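# Press the marked end of a rocker switch down

## Task

Push the marked end of the ivory rocker switch down so it remains in the down position, with the switch still lying flat on the table; at the end, neither gripper may be in contact with the switch, and any drink can, parts box or small stack bin must still be upright.

## Robot and tools

Robot: two arms, left_arm and right_arm, each with six joints and a parallel gripper. The joint order is always waist, shoulder, elbow, wrist pitch, wrist yaw, wrist roll. Stated joint ranges in rad: waist -2.618 to 3.054, shoulder 0.000 to 3.142, elbow 0.000 to 3.142, wrist pitch -1.571 to 1.571, wrist yaw -1.571 to 1.571, wrist roll -2.094 to 2.094. A real end may sit up to 0.059 rad either side of these.

Frame: all hand positions and orientations are in the scene frame. Its origin is at table-top height, halfway between the two nominal arm bases; +x points out over the table, +z up, and left_arm is on the +y side. Arm names do not match image sides. Real bases are offset from nominal; a BASES line, if present, gives their calibrated place. Printed hand poses can be wrong by a few cm, more at long reach.

Row format (used by every moving tool): one list of 14 numbers in [-1, 1] covering both arms: left_arm's six joint values then its opening, then right_arm's six joint values then its opening. Joint values are offsets, not angles, measured from the Joint targets shown in the latest result, scaled so 1.0 equals 1.202 rad (waist), 1.258 (shoulder), 1.3 (elbow), 2.073 (wrist pitch), 2.022 (wrist yaw and wrist roll). Opening is absolute: +1 fully open, -1 closed. To leave a gripper unchanged, resend its current command (see Tool commands); 0 is itself a command. Sending 0 for all of an arm's joints re-commands its current Joint targets.

execute_actions(actions, cameras): actions is a list of actions; each action is a table of up to 15 rows, one row per 1/30 s control step. A shorter table repeats its last row until 15 steps are filled. Every row in an action counts from the targets at that action's start, so repeating an offset in the next action moves further. An action asking any joint more than 0.059 rad beyond its range is refused for both arms; a malformed action or a bad first action rejects the whole call. An empty list just reports state and images.

move(target, speed, blend, opening_speed, blocking, cameras): target is one 14-number row or a list of up to 15 rows, all offsets from the same current Joint targets (not chained). Joints travel together, so grippers follow curves; no obstacle avoidance. speed: rad/s of the joint with the farthest to travel, 0.01 to 2, default 0.5; one value or one per target. blend: rad, corner rounding for lists; 0 stops at each target. opening_speed: per second on the -1 to +1 scale, at least 0.2. Later finger values in a list are applied only after everything comes to rest there. Paths take at least 0.5 s; those over 10 s stop short. blocking=false returns after about 0.5 s while the move continues. The result adds a move: line: done, off_target (resting more than 0.035 rad off), moving, held or fault, plus limits=held if steps were withheld, and each lagging arm's worst joint and its error. done does not mean no contact.

wait(seconds): 0 to 10 s; arms hold their last command; a running move continues. stop(): brakes a running move, needing some room. zoom_image(camera, region): camera is cam_head_left or cam_head_right; region [x0, y0, x1, y1] pixels from the top-left, at most 504 by 504, on that camera's latest image. finished_scene(scene): integer number of the current scene; ends it irreversibly, so only call it once the switch stays down and the grippers are clear. The cameras argument on any tool picks images: omitted, null or ["all"] gives both, [] gives none; an unknown name voids the call.

Results: end_effector_position (m) is the point between the finger pads, about 1 cm behind the tips; end_effector_quat_wxyz is the orientation. Fingers point along the gripper's +z and open along its y. Joint positions (rad) and Joint velocities (rad/s) are listed per arm in joint order, then the pad gap (m; 0.094 fully open). Velocities may read within noise. Joint targets are the base for your next offsets. grip_measured is the opening on the command scale. Joint torques follow joint order, include gravity, carry offset and noise, and joints 1 to 3 wrap at ±28 N m. Action calls also list joint positions at some steps. joint sent to its limit means a joint was clipped at its real end; joint command not followed means the clearance check altered targets (it does not keep the grippers apart). Per step each joint's target may lead its measured angle by at most 0.202 (waist), 0.258 (shoulder), 0.3 (elbow), 0.573 (wrist pitch), 0.522 (yaw, roll) rad, and targets implying a hand jump over 200 mm are scaled back; big offsets may need several actions.

Cameras: cam_head_left and cam_head_right, each 896x504, looking down at the table from above the bases; calibration may be a little off.

Cautions: approach the switch slowly and press only moderately; a target far beyond the contact point pushes hard, and fast contact hits hard. After pressing, lift away so nothing touches the switch. Do not tip the can, box or bin, knock anything off the table, or let the arms collide. Pushing persistently or holding a stretched pose heats motors (MOTOR HOT at 75 °C, fault and arm fold at 90 °C); to stop a push, command targets back past the measured positions.

Each tool is called after "Request:" in YAML: its name, and indented under it one key for each argument.

## Session

Request:
execute_actions:
  actions: []

Scene clock: 0.00 s.
left_arm: end_effector_position=(+0.4286, +0.2967, +0.1025) grip_measured=+1.000 end_effector_quat_wxyz=(+0.594, -0.058, +0.801, +0.043) | right_arm: end_effector_position=(+0.4064, -0.2592, +0.1034) grip_measured=+1.000 end_effector_quat_wxyz=(+0.590, +0.008, +0.807, -0.016)
Joint positions: left_arm=[0.015 1.55 0.343 0.908 -0.141 -0.044 0.094] | right_arm=[-0.012 1.559 0.377 0.875 -0.004 -0.019 0.094]
Joint velocities: within noise
Joint torques (N m): no reading
Heat: left arm: 25 °C; right arm: 29 °C.
Joint targets: left_arm=[0.015 1.542 0.351 0.915 -0.142 -0.045] | right_arm=[-0.012 1.553 0.382 0.874 -0.004 -0.019]
Tool commands: left_gripper/opening=+1.0 right_gripper/opening=+1.0

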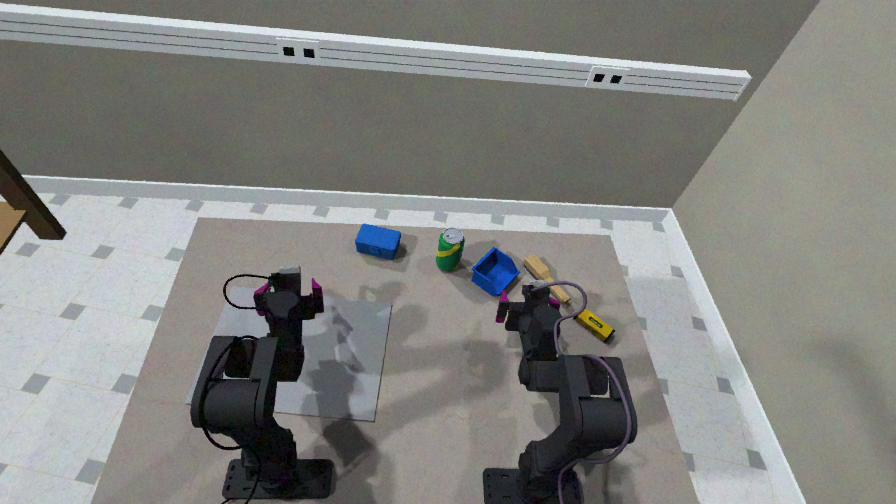

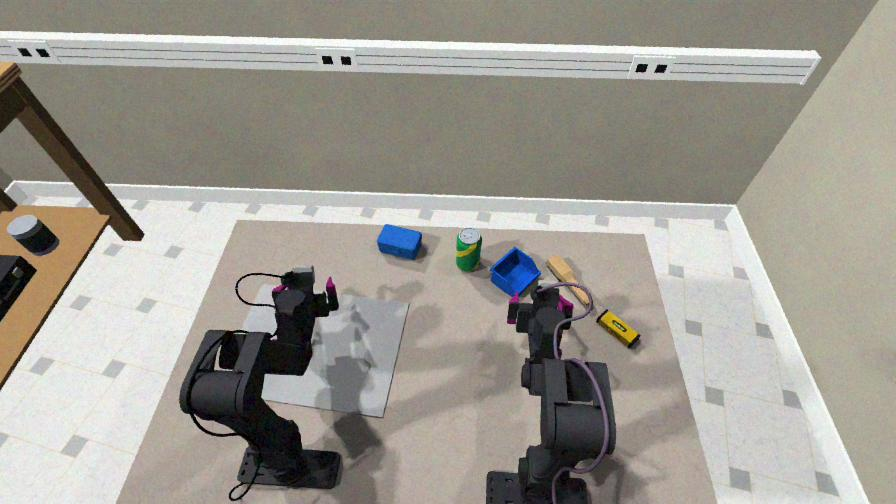

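Request:
zoom_image:
  camera: "cam_head_left"
  region: [180, 200, 420, 440]

Request:
zoom_image:
  camera: "cam_head_right"
  region: [440, 210, 680, 400]

Request:
zoom_image:
  camera: "cam_head_right"
  region: [180, 200, 440, 440]

Request:
zoom_image:
  camera: "cam_head_left"
  region: [420, 200, 660, 400]

Scaled by 2.100 from the camera's 896x504 image, which has a finer 1280x720 frame.

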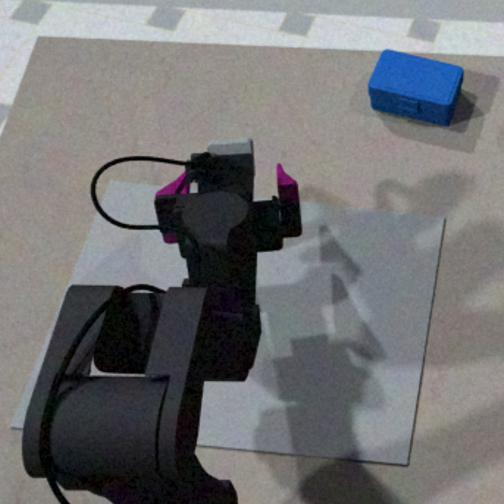

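Scaled by 2.100 from the camera's 896x504 image, which has a finer 1280x720 frame.

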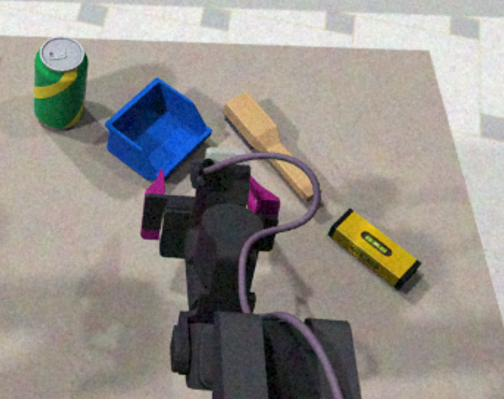

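Scaled by 1.938 from the camera's 896x504 image, which has a finer 1280x720 frame.

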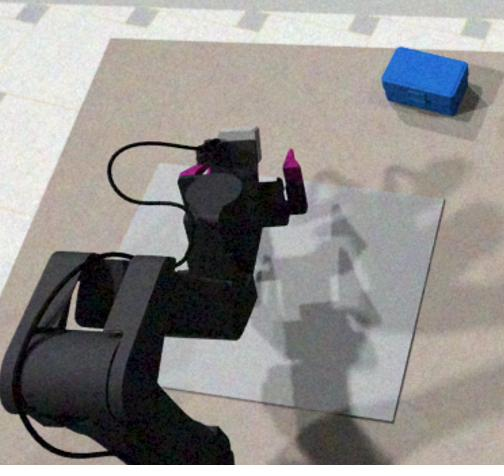

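Scaled by 2.100 from the camera's 896x504 image, which has a finer 1280x720 frame.

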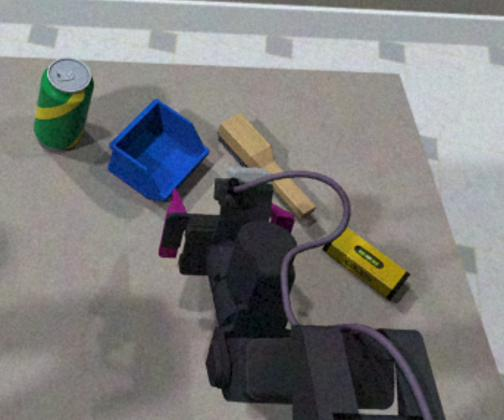

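Request:
zoom_image:
  camera: "cam_head_right"
  region: [490, 260, 610, 350]

Request:
zoom_image:
  camera: "cam_head_left"
  region: [490, 260, 610, 350]

Request:
zoom_image:
  camera: "cam_head_right"
  region: [230, 250, 360, 340]

Request:
zoom_image:
  camera: "cam_head_left"
  region: [220, 250, 350, 340]

Scaled by 4.200 from the camera's 896x504 image, which has a finer 1280x720 frame.

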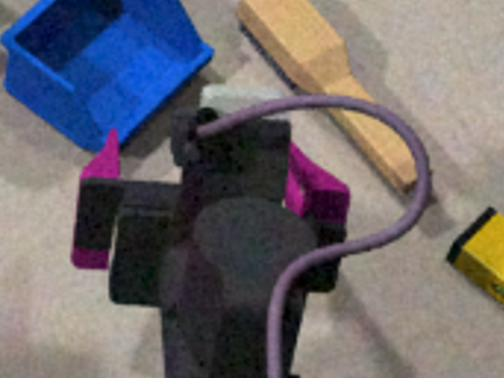

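Scaled by 4.200 from the camera's 896x504 image, which has a finer 1280x720 frame.

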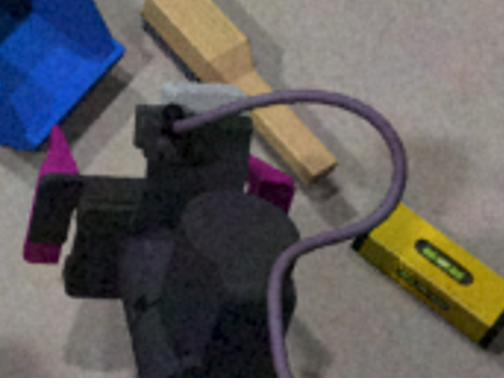

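Scaled by 3.877 from the camera's 896x504 image, which has a finer 1280x720 frame.

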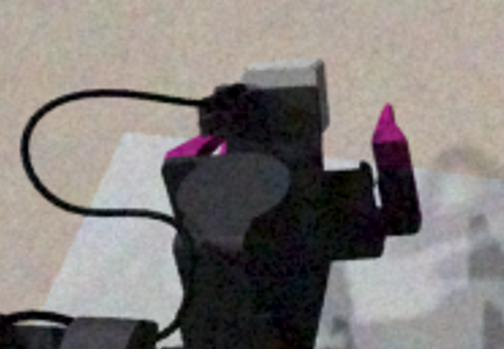

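Scaled by 3.877 from the camera's 896x504 image, which has a finer 1280x720 frame.

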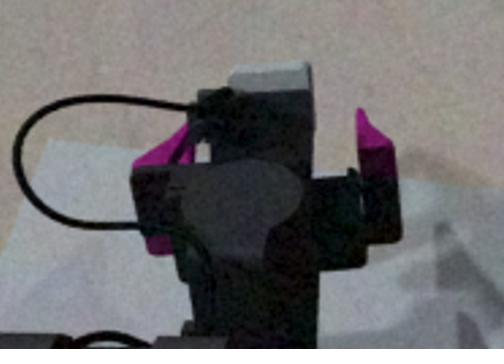

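Request:
move:
  target:
    - [0, -0.4, 0, 0, 0, 0, 1, 0, -0.4, 0, 0, 0, 0, 1]
    - [0.8, -0.4, 0, 0, 0, 0, 1, -0.8, -0.4, 0, 0, 0, 0, 1]
  speed: 0.8

Scene clock: 21.00 s.
left_arm: end_effector_position=(+0.2193, +0.5767, +0.2856) grip_measured=+1.000 end_effector_quat_wxyz=(+0.677, -0.349, +0.525, +0.380) | right_arm: end_effector_position=(+0.2022, -0.5476, +0.2907) grip_measured=+1.000 end_effector_quat_wxyz=(+0.677, +0.296, +0.559, -0.376)
Joint positions: left_arm=[0.971 1.05 0.343 0.916 -0.142 -0.044 0.094] | right_arm=[-0.97 1.058 0.377 0.883 -0.006 -0.019 0.094]
Joint velocities: within noise
Joint torques (N m): left_arm=[0.47 -2.85 8.5 2.08 0.06 -0.03] | right_arm=[-0.39 -2.25 7.95 1.87 0 -0.02]
Heat: left arm: 29 °C; right arm: 32 °C.
Joint targets: left_arm=[0.976 1.039 0.351 0.915 -0.142 -0.045] | right_arm=[-0.974 1.050 0.382 0.874 -0.004 -0.019]
move: done

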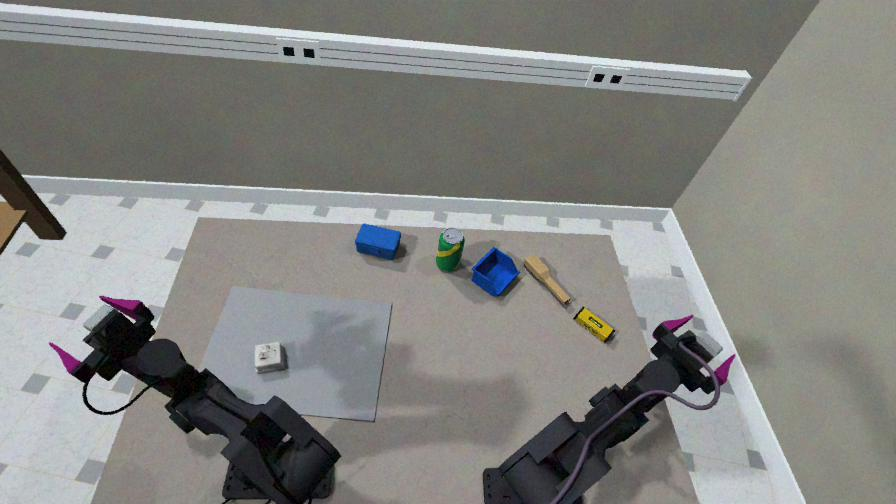

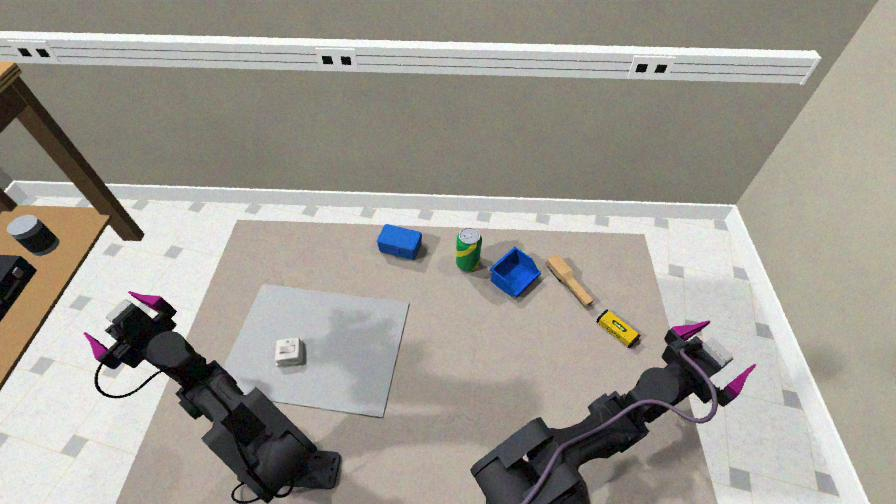

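Request:
zoom_image:
  camera: "cam_head_left"
  region: [239, 330, 299, 385]

Request:
zoom_image:
  camera: "cam_head_right"
  region: [259, 325, 319, 380]

Scaled by 8.400 from the camera's 896x504 image, which has a finer 1280x720 frame.

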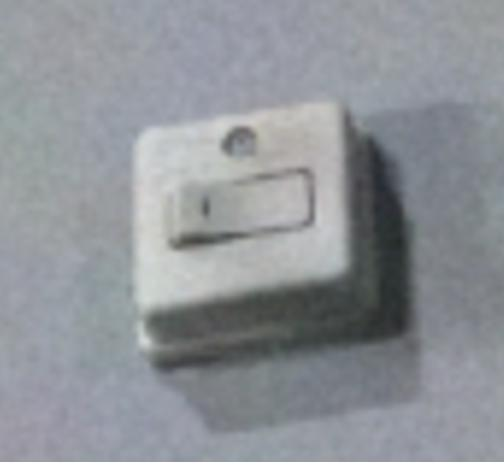

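Scaled by 8.400 from the camera's 896x504 image, which has a finer 1280x720 frame.

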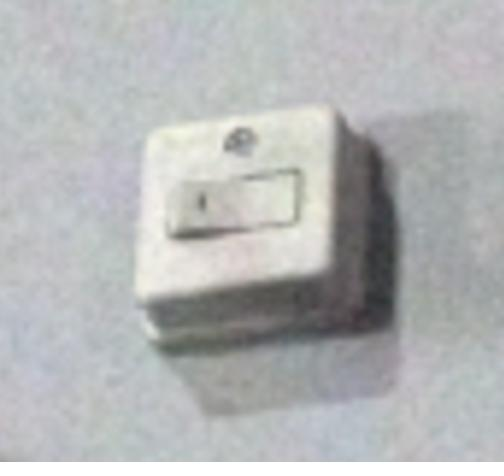

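Request:
move:
  target:
    - [0, 0.4173, 0.78, -0.98, 0.0702, 0.022, -1, 0, 0, 0, 0, 0, 0, 1]
  speed: 1.0
  cameras: []

Scene clock: 47.23 s.
left_arm: end_effector_position=(+0.2222, +0.5406, +0.1493) grip_measured=-0.995 end_effector_quat_wxyz=(+0.109, -0.460, +0.879, +0.062) | right_arm: end_effector_position=(+0.2022, -0.5476, +0.2907) grip_measured=+1.000 end_effector_quat_wxyz=(+0.677, +0.296, +0.559, -0.376)
Joint positions: left_arm=[0.971 1.547 1.337 -1.109 -0.011 -0.011 0] | right_arm=[-0.97 1.058 0.377 0.883 -0.006 -0.019 0.094]
Joint velocities: within noise
Joint torques (N m): left_arm=[0.35 -4.48 9.99 0.95 0.14 0.09] | right_arm=[-0.39 -2.25 7.94 1.87 0 -0.02]
Heat: left arm: 30 °C; right arm: 33 °C.
Joint targets: left_arm=[0.976 1.564 1.366 -1.116 0.000 -0.001] | right_arm=[-0.974 1.050 0.382 0.874 -0.004 -0.019]
move: done
No camera images: "cameras" was empty.

Request:
move:
  target:
    - [-0.554, 0, 0, -0.1235, 0, 0, -1, 0, 0, 0, 0, 0, 0, 1]
  speed: 0.8

Request:
zoom_image:
  camera: "cam_head_left"
  region: [219, 270, 319, 390]

Request:
zoom_image:
  camera: "cam_head_right"
  region: [239, 270, 339, 390]

Scene clock: 51.33 s.
left_arm: end_effector_position=(+0.2880, +0.3501, +0.1416) grip_measured=-0.995 end_effector_quat_wxyz=(-0.002, -0.151, +0.989, +0.001) | right_arm: end_effector_position=(+0.2022, -0.5476, +0.2907) grip_measured=+1.000 end_effector_quat_wxyz=(+0.677, +0.296, +0.559, -0.376)
Joint positions: left_arm=[0.312 1.547 1.337 -1.363 -0.003 -0.009 0] | right_arm=[-0.97 1.058 0.377 0.883 -0.006 -0.019 0.094]
Joint velocities: within noise
Joint torques (N m): left_arm=[-0.16 -4.14 9.59 0.43 0.04 0.08] | right_arm=[-0.39 -2.25 7.95 1.87 0.01 -0.03]
Heat: left arm: 29 °C; right arm: 33 °C.
Joint targets: left_arm=[0.310 1.564 1.366 -1.372 0.000 -0.001] | right_arm=[-0.974 1.050 0.382 0.874 -0.004 -0.019]
move: done

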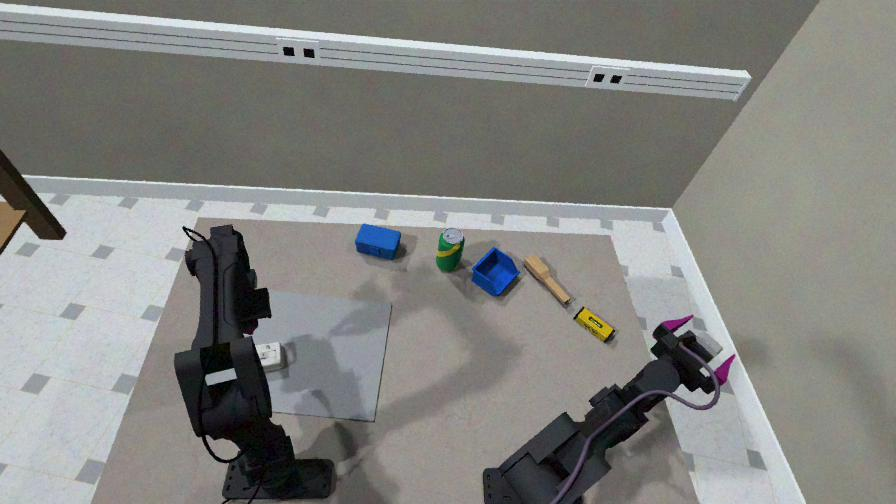

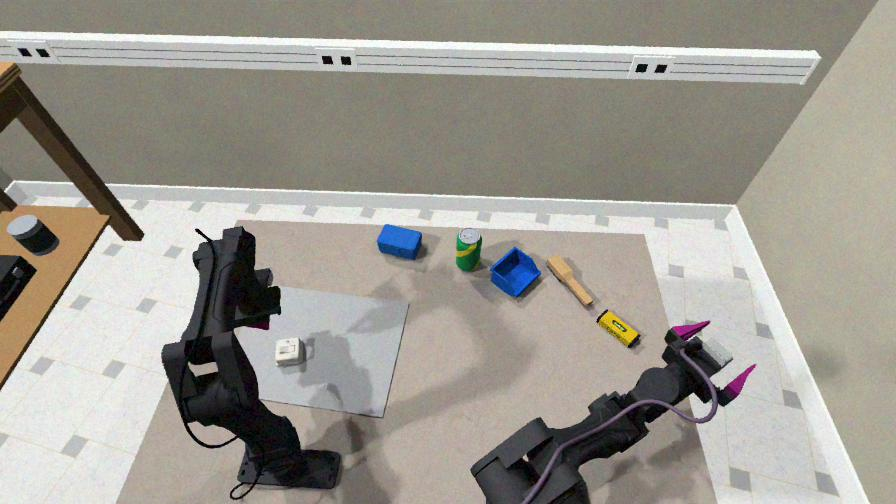

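Scaled by 4.200 from the camera's 896x504 image, which has a finer 1280x720 frame.

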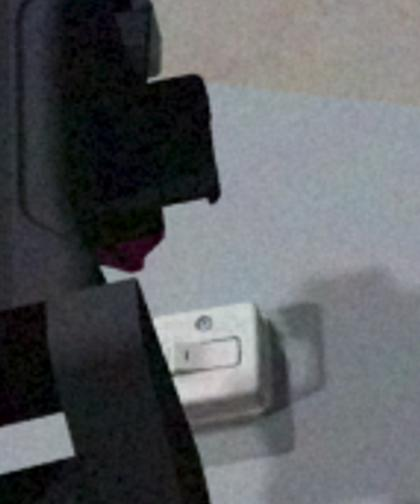

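Scaled by 4.200 from the camera's 896x504 image, which has a finer 1280x720 frame.

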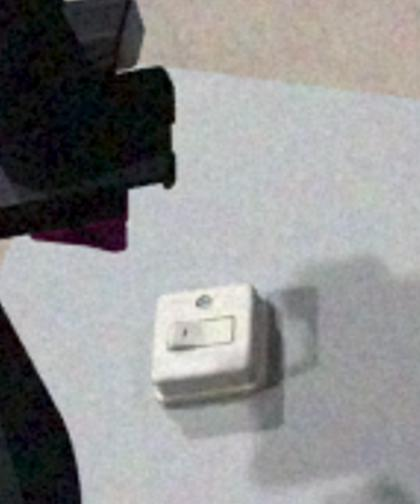

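Request:
zoom_image:
  camera: "cam_head_right"
  region: [240, 300, 280, 340]

Request:
zoom_image:
  camera: "cam_head_left"
  region: [230, 305, 270, 345]

Scaled by 12.600 from the camera's 896x504 image, which has a finer 1280x720 frame.

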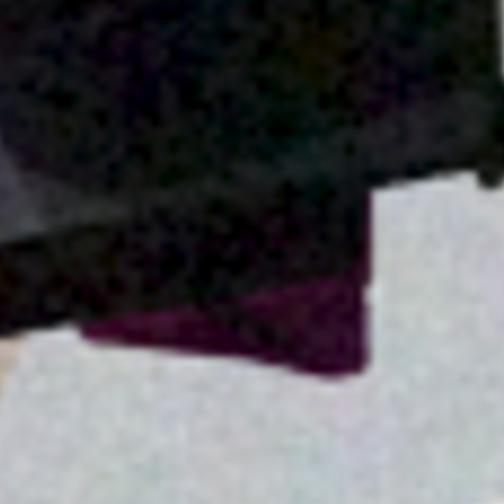

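Scaled by 12.600 from the camera's 896x504 image, which has a finer 1280x720 frame.

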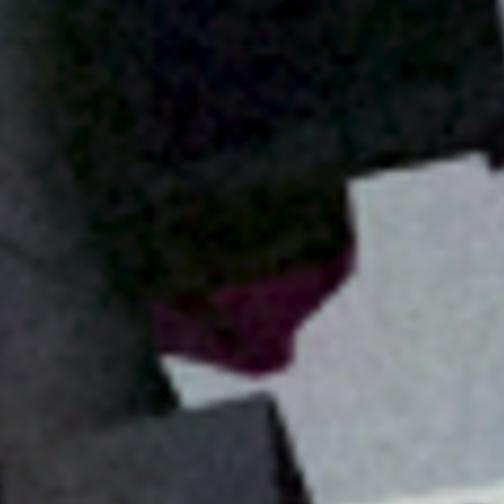

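Request:
move:
  target:
    - [-0.0158, 0.0143, -0.1415, 0.0984, 0, 0, -1, 0, 0, 0, 0, 0, 0, 1]
  speed: 0.5

Request:
zoom_image:
  camera: "cam_head_left"
  region: [239, 325, 299, 385]

Request:
zoom_image:
  camera: "cam_head_right"
  region: [259, 320, 319, 380]

Scene clock: 71.23 s.
left_arm: end_effector_position=(+0.2938, +0.3477, +0.0976) grip_measured=-0.995 end_effector_quat_wxyz=(+0.001, -0.144, +0.990, +0.001) | right_arm: end_effector_position=(+0.2022, -0.5476, +0.2907) grip_measured=+1.000 end_effector_quat_wxyz=(+0.677, +0.296, +0.559, -0.376)
Joint positions: left_arm=[0.297 1.571 1.185 -1.183 -0.003 -0.009 0] | right_arm=[-0.97 1.058 0.377 0.883 -0.006 -0.019 0.094]
Joint velocities: within noise
Joint torques (N m): left_arm=[-0.59 -4.71 6.28 0.66 0.05 0.07] | right_arm=[-0.38 -2.24 7.95 1.86 0 -0.02]
Heat: left arm: 29 °C; right arm: 33 °C.
Joint targets: left_arm=[0.291 1.581 1.182 -1.168 0.000 -0.001] | right_arm=[-0.974 1.050 0.382 0.874 -0.004 -0.019]
move: done

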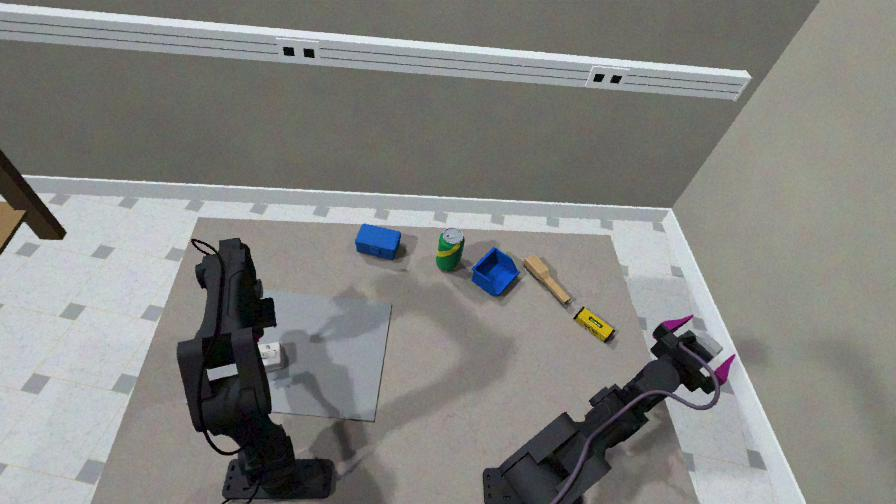

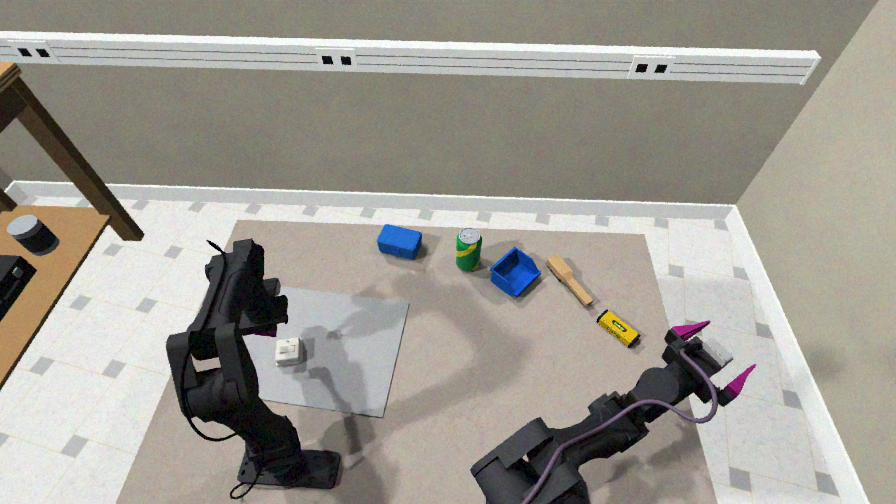

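Scaled by 8.400 from the camera's 896x504 image, which has a finer 1280x720 frame.

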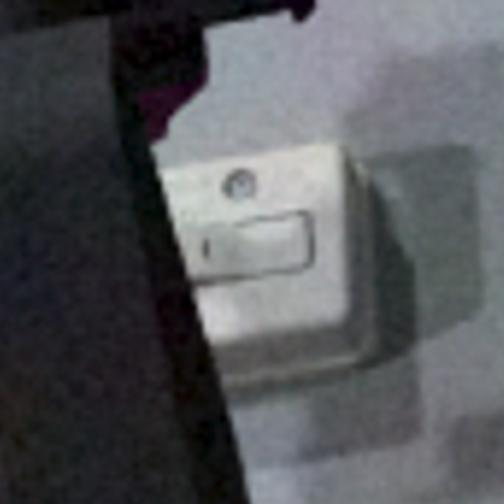

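Scaled by 8.400 from the camera's 896x504 image, which has a finer 1280x720 frame.

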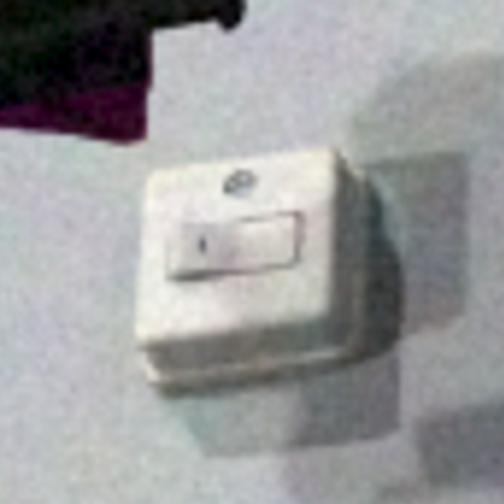

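Request:
move:
  target:
    - [-0.0025, 0.0215, -0.0938, 0.0707, 0, 0, -1, 0, 0, 0, 0, 0, 0, 1]
  speed: 0.2

Request:
zoom_image:
  camera: "cam_head_left"
  region: [239, 325, 299, 385]

Request:
zoom_image:
  camera: "cam_head_right"
  region: [259, 320, 319, 380]

Scene clock: 82.47 s.
left_arm: end_effector_position=(+0.2932, +0.3468, +0.0622) grip_measured=-0.995 end_effector_quat_wxyz=(+0.002, -0.143, +0.990, +0.002) | right_arm: end_effector_position=(+0.2022, -0.5476, +0.2907) grip_measured=+1.000 end_effector_quat_wxyz=(+0.677, +0.296, +0.559, -0.376)
Joint positions: left_arm=[0.295 1.594 1.065 -1.037 -0.003 -0.009 0] | right_arm=[-0.97 1.058 0.377 0.883 -0.006 -0.019 0.094]
Joint velocities: within noise
Joint torques (N m): left_arm=[-0.55 -4.44 6.13 0.7 0.01 0.06] | right_arm=[-0.39 -2.25 7.95 1.87 0 -0.02]
Heat: left arm: 28 °C; right arm: 34 °C.
Joint targets: left_arm=[0.288 1.609 1.060 -1.022 0.000 -0.001] | right_arm=[-0.974 1.050 0.382 0.874 -0.004 -0.019]
move: done

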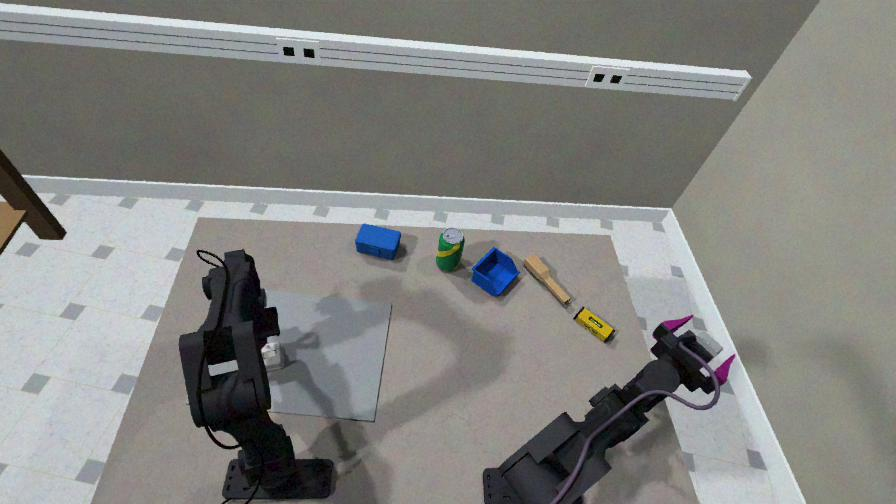

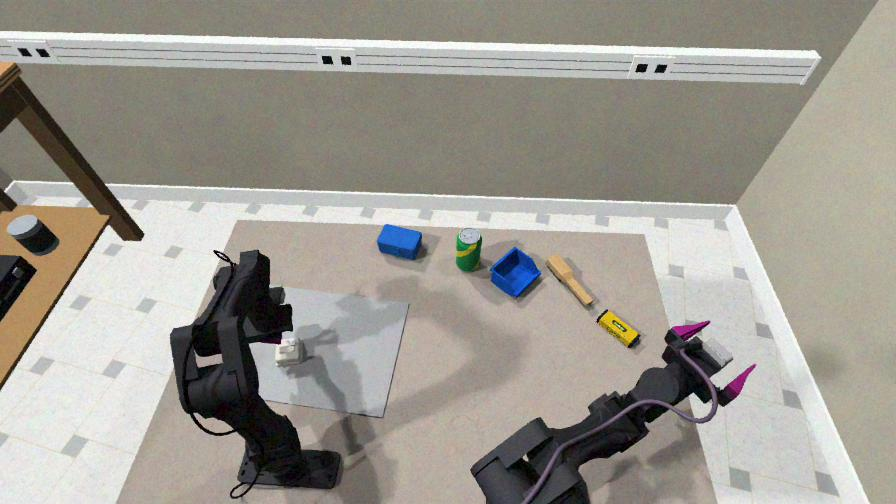

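Scaled by 8.400 from the camera's 896x504 image, which has a finer 1280x720 frame.

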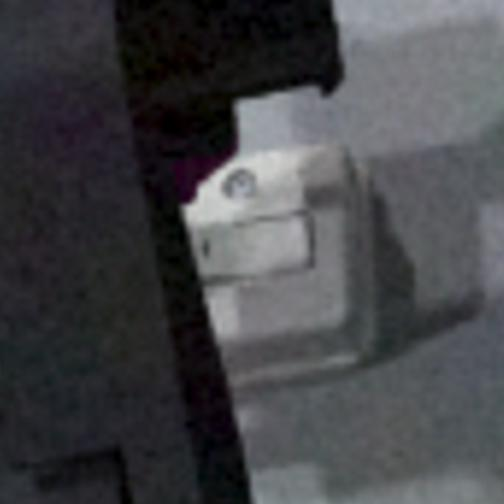

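Scaled by 8.400 from the camera's 896x504 image, which has a finer 1280x720 frame.

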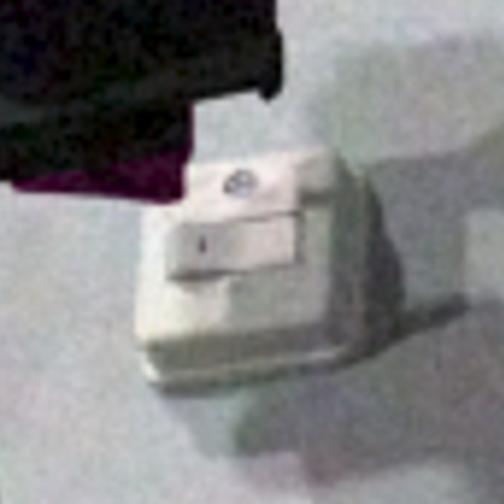

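Request:
move:
  target:
    - [0, 0.0318, -0.0546, 0.0516, 0, 0, -1, 0, 0, 0, 0, 0, 0, 1]
  speed: 0.1

Request:
zoom_image:
  camera: "cam_head_left"
  region: [239, 325, 299, 385]

Request:
zoom_image:
  camera: "cam_head_right"
  region: [259, 320, 319, 380]

Scene clock: 90.97 s.
left_arm: end_effector_position=(+0.2932, +0.3468, +0.0371) grip_measured=-0.995 end_effector_quat_wxyz=(+0.001, -0.143, +0.990, +0.001) | right_arm: end_effector_position=(+0.2022, -0.5476, +0.2907) grip_measured=+1.000 end_effector_quat_wxyz=(+0.677, +0.296, +0.559, -0.376)
Joint positions: left_arm=[0.295 1.631 0.997 -0.936 -0.003 -0.009 0] | right_arm=[-0.97 1.058 0.377 0.883 -0.006 -0.019 0.094]
Joint velocities: within noise
Joint torques (N m): left_arm=[-0.5 -4.41 5.67 0.77 0.03 0.07] | right_arm=[-0.38 -2.25 7.94 1.87 0 -0.02]
Heat: left arm: 27 °C; right arm: 34 °C.
Joint targets: left_arm=[0.288 1.649 0.989 -0.915 0.000 -0.001] | right_arm=[-0.974 1.050 0.382 0.874 -0.004 -0.019]
move: done

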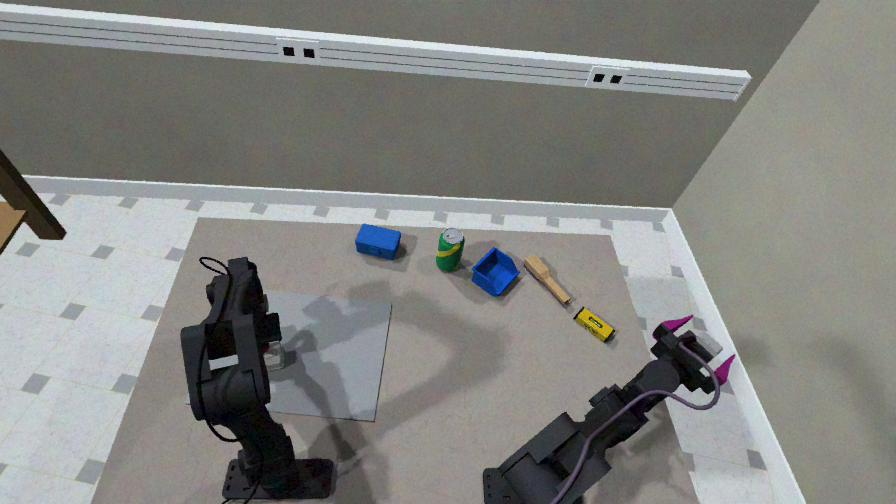

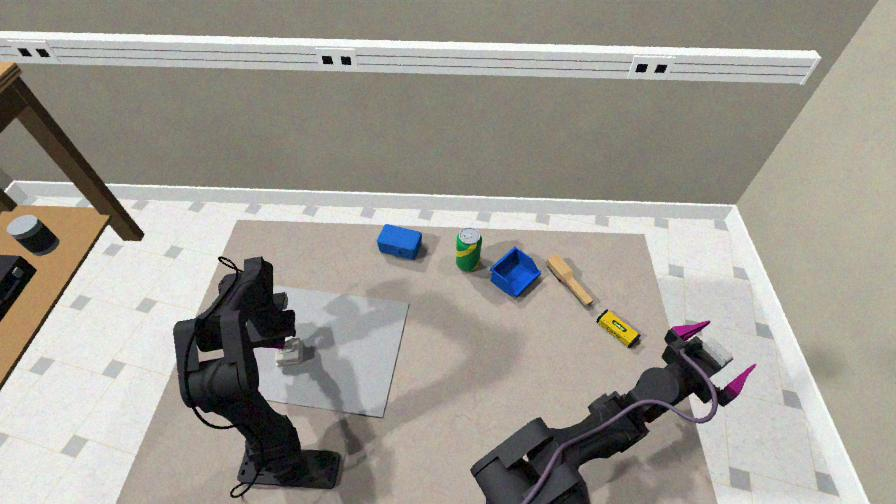

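Scaled by 8.400 from the camera's 896x504 image, which has a finer 1280x720 frame.

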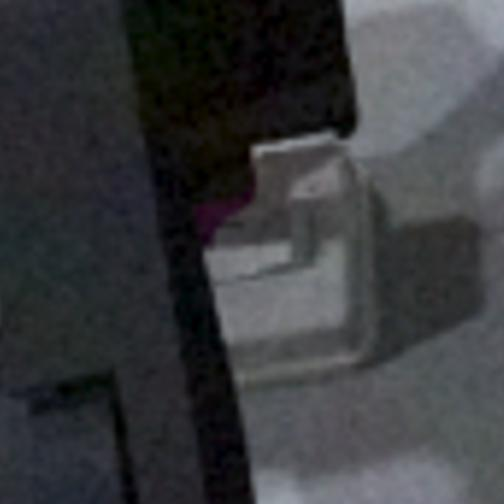

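Scaled by 8.400 from the camera's 896x504 image, which has a finer 1280x720 frame.

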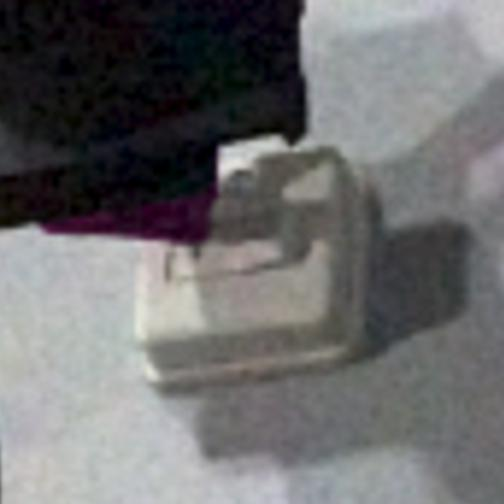

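Request:
zoom_image:
  camera: "cam_head_left"
  region: [640, 300, 750, 410]

Request:
zoom_image:
  camera: "cam_head_right"
  region: [655, 305, 765, 415]

Scaled by 4.582 from the camera's 896x504 image, which has a finer 1280x720 frame.

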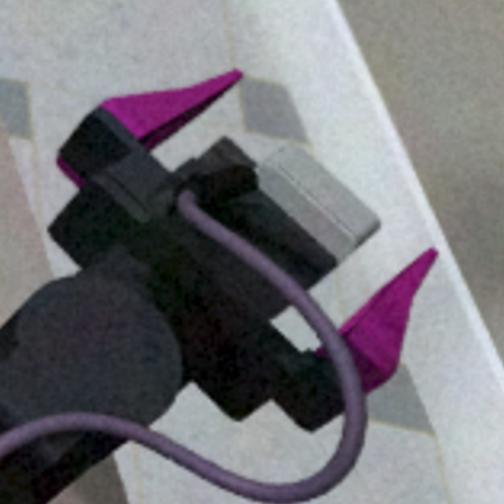

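Scaled by 4.582 from the camera's 896x504 image, which has a finer 1280x720 frame.

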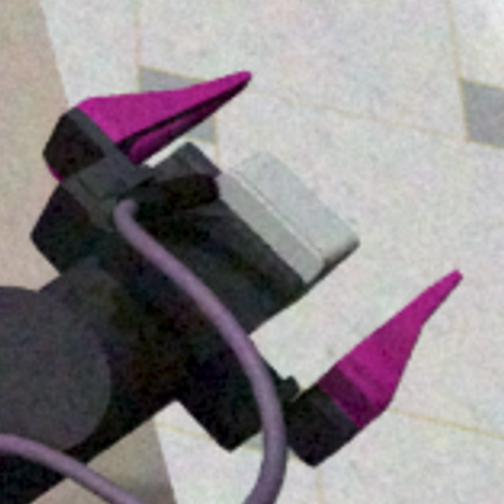

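Request:
move:
  target:
    - [0, 0.0108, -0.0154, 0.0162, 0, 0, -1, 0, 0, 0, 0, 0, 0, 1]
  speed: 0.08
  cameras: ["cam_head_right", "cam_head_left"]

Request:
zoom_image:
  camera: "cam_head_right"
  region: [259, 320, 319, 380]

Request:
zoom_image:
  camera: "cam_head_left"
  region: [239, 325, 299, 385]

Scene clock: 99.40 s.
left_arm: end_effector_position=(+0.2930, +0.3468, +0.0364) grip_measured=-0.995 end_effector_quat_wxyz=(+0.001, -0.143, +0.990, +0.001) | right_arm: end_effector_position=(+0.2022, -0.5476, +0.2907) grip_measured=+1.000 end_effector_quat_wxyz=(+0.677, +0.296, +0.559, -0.376)
Joint positions: left_arm=[0.295 1.631 0.994 -0.932 -0.003 -0.009 0] | right_arm=[-0.97 1.058 0.377 0.883 -0.006 -0.019 0.094]
Joint velocities: within noise
Joint torques (N m): left_arm=[-0.58 -3.4 4.04 1.08 0.02 0.06] | right_arm=[-0.39 -2.25 7.94 1.87 0 -0.02]
Heat: left arm: 27 °C; right arm: 34 °C.
Joint targets: left_arm=[0.288 1.662 0.969 -0.881 0.000 -0.001] | right_arm=[-0.974 1.050 0.382 0.874 -0.004 -0.019]
move: off_target (left_arm); left_arm: the wrist pitch is farthest, 0.051 rad from its target

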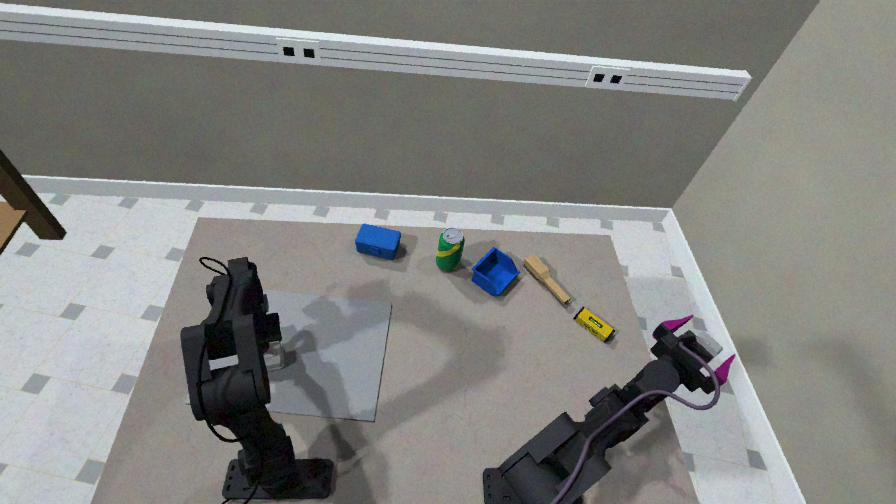

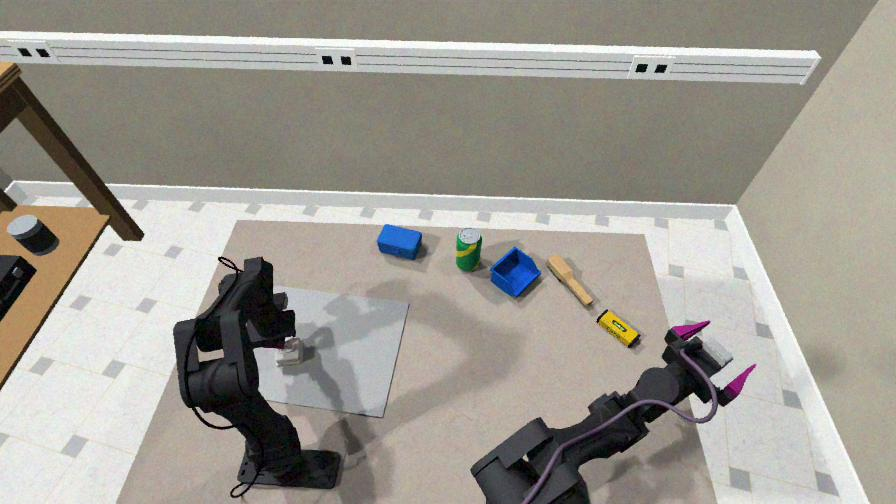

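Scaled by 8.400 from the camera's 896x504 image, which has a finer 1280x720 frame.

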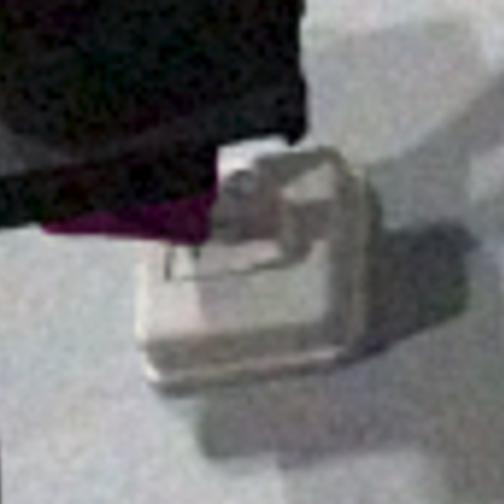

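Scaled by 8.400 from the camera's 896x504 image, which has a finer 1280x720 frame.

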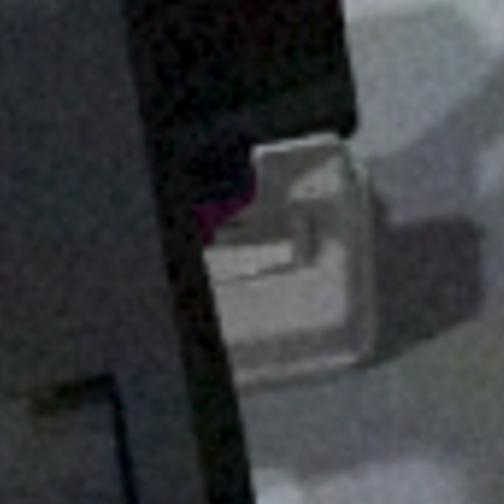

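Request:
move:
  target:
    - [-0.0075, -0.0493, 0.0546, -0.0502, 0, 0, -1, 0, 0, 0, 0, 0, 0, 1]
  speed: 0.2

Request:
zoom_image:
  camera: "cam_head_right"
  region: [259, 320, 319, 380]

Scene clock: 110.80 s.
left_arm: end_effector_position=(+0.2900, +0.3438, +0.0413) grip_measured=-0.995 end_effector_quat_wxyz=(-0.011, -0.138, +0.990, +0.001) | right_arm: end_effector_position=(+0.2022, -0.5476, +0.2907) grip_measured=+1.000 end_effector_quat_wxyz=(+0.677, +0.296, +0.559, -0.376)
Joint positions: left_arm=[0.285 1.631 1.015 -0.976 -0.005 -0.009 0] | right_arm=[-0.97 1.058 0.377 0.883 -0.006 -0.019 0.094]
Joint velocities: within noise
Joint torques (N m): left_arm=[-0.62 -8.39 8.7 0.39 0.08 0.05] | right_arm=[-0.39 -2.25 7.94 1.86 0.01 -0.02]
Heat: left arm: 27 °C; right arm: 34 °C.
Joint targets: left_arm=[0.279 1.600 1.040 -0.985 0.000 -0.001] | right_arm=[-0.974 1.050 0.382 0.874 -0.004 -0.019]
move: done

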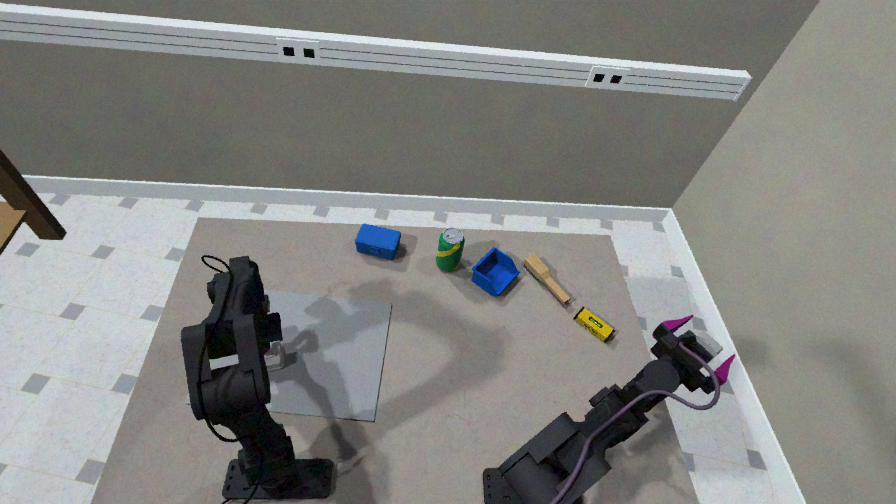

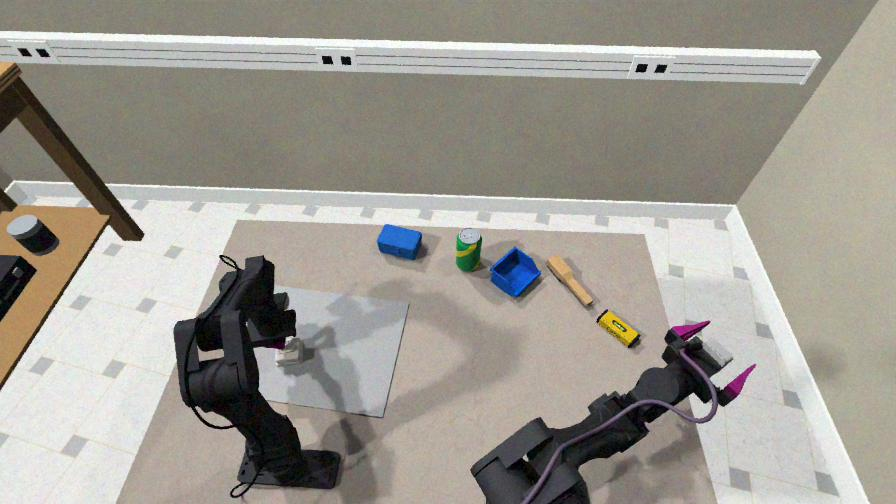

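Scaled by 8.400 from the camera's 896x504 image, which has a finer 1280x720 frame.

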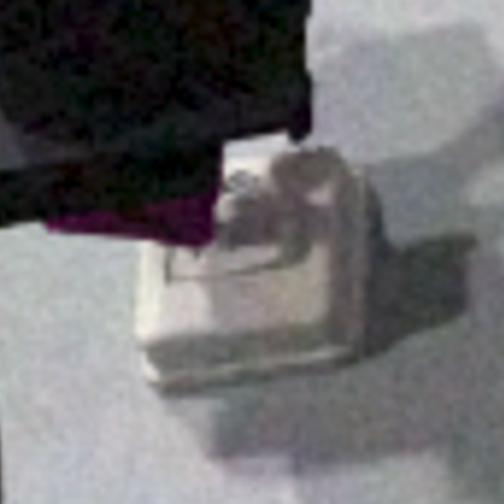

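Request:
move:
  target:
    - [0, 0.0358, -0.0596, 0.0449, 0, 0, -1, 0, 0, 0, 0, 0, 0, 1]
  speed: 0.08
  cameras: ["cam_head_left", "cam_head_right"]

Request:
zoom_image:
  camera: "cam_head_right"
  region: [259, 320, 319, 380]

Scene clock: 114.97 s.
left_arm: end_effector_position=(+0.2908, +0.3440, +0.0362) grip_measured=-0.995 end_effector_quat_wxyz=(-0.005, -0.138, +0.990, +0.002) | right_arm: end_effector_position=(+0.2022, -0.5476, +0.2907) grip_measured=+1.000 end_effector_quat_wxyz=(+0.677, +0.296, +0.559, -0.376)
Joint positions: left_arm=[0.285 1.631 0.994 -0.943 -0.005 -0.009 0] | right_arm=[-0.97 1.058 0.377 0.883 -0.006 -0.019 0.094]
Joint velocities: within noise
Joint torques (N m): left_arm=[-0.53 -4.63 3.36 1.04 0.05 0.07] | right_arm=[-0.39 -2.25 7.94 1.87 0.01 -0.02]
Heat: left arm: 27 °C; right arm: 34 °C.
Joint targets: left_arm=[0.279 1.645 0.962 -0.892 0.000 -0.001] | right_arm=[-0.974 1.050 0.382 0.874 -0.004 -0.019]
move: off_target (left_arm); left_arm: the wrist pitch is farthest, 0.051 rad from its target

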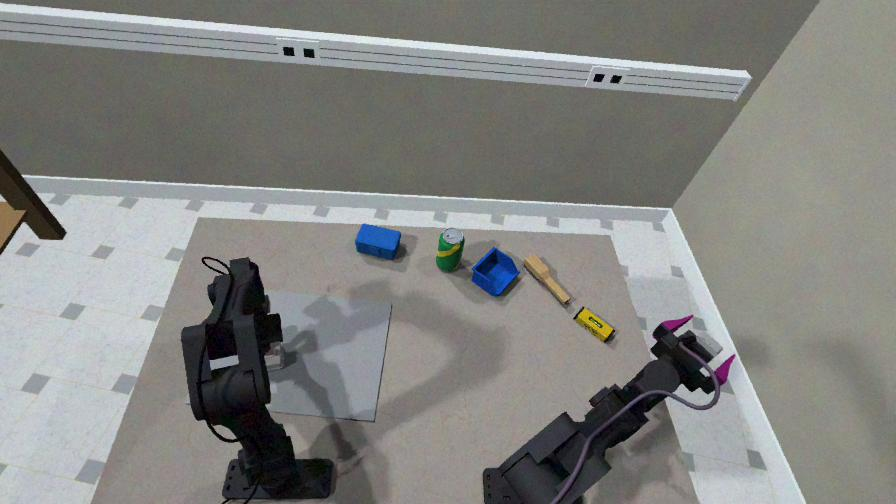

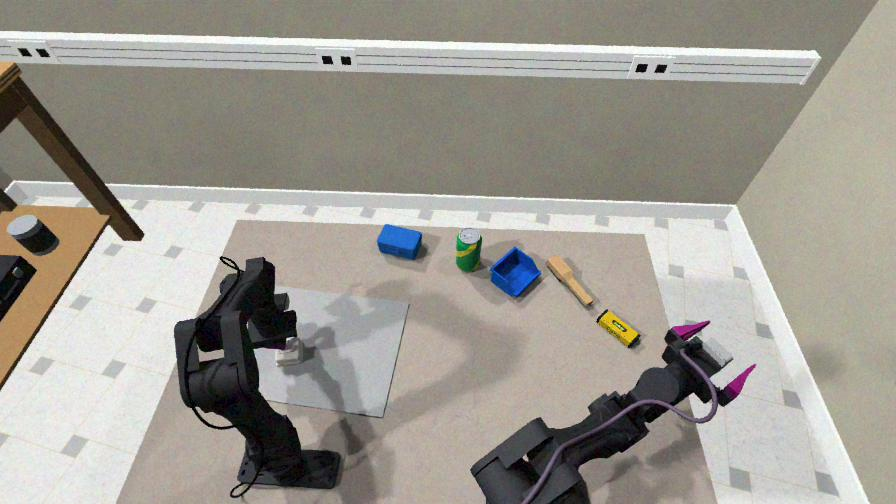

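Scaled by 8.400 from the camera's 896x504 image, which has a finer 1280x720 frame.

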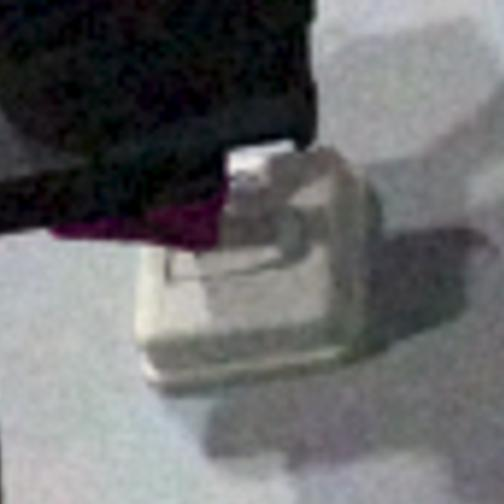

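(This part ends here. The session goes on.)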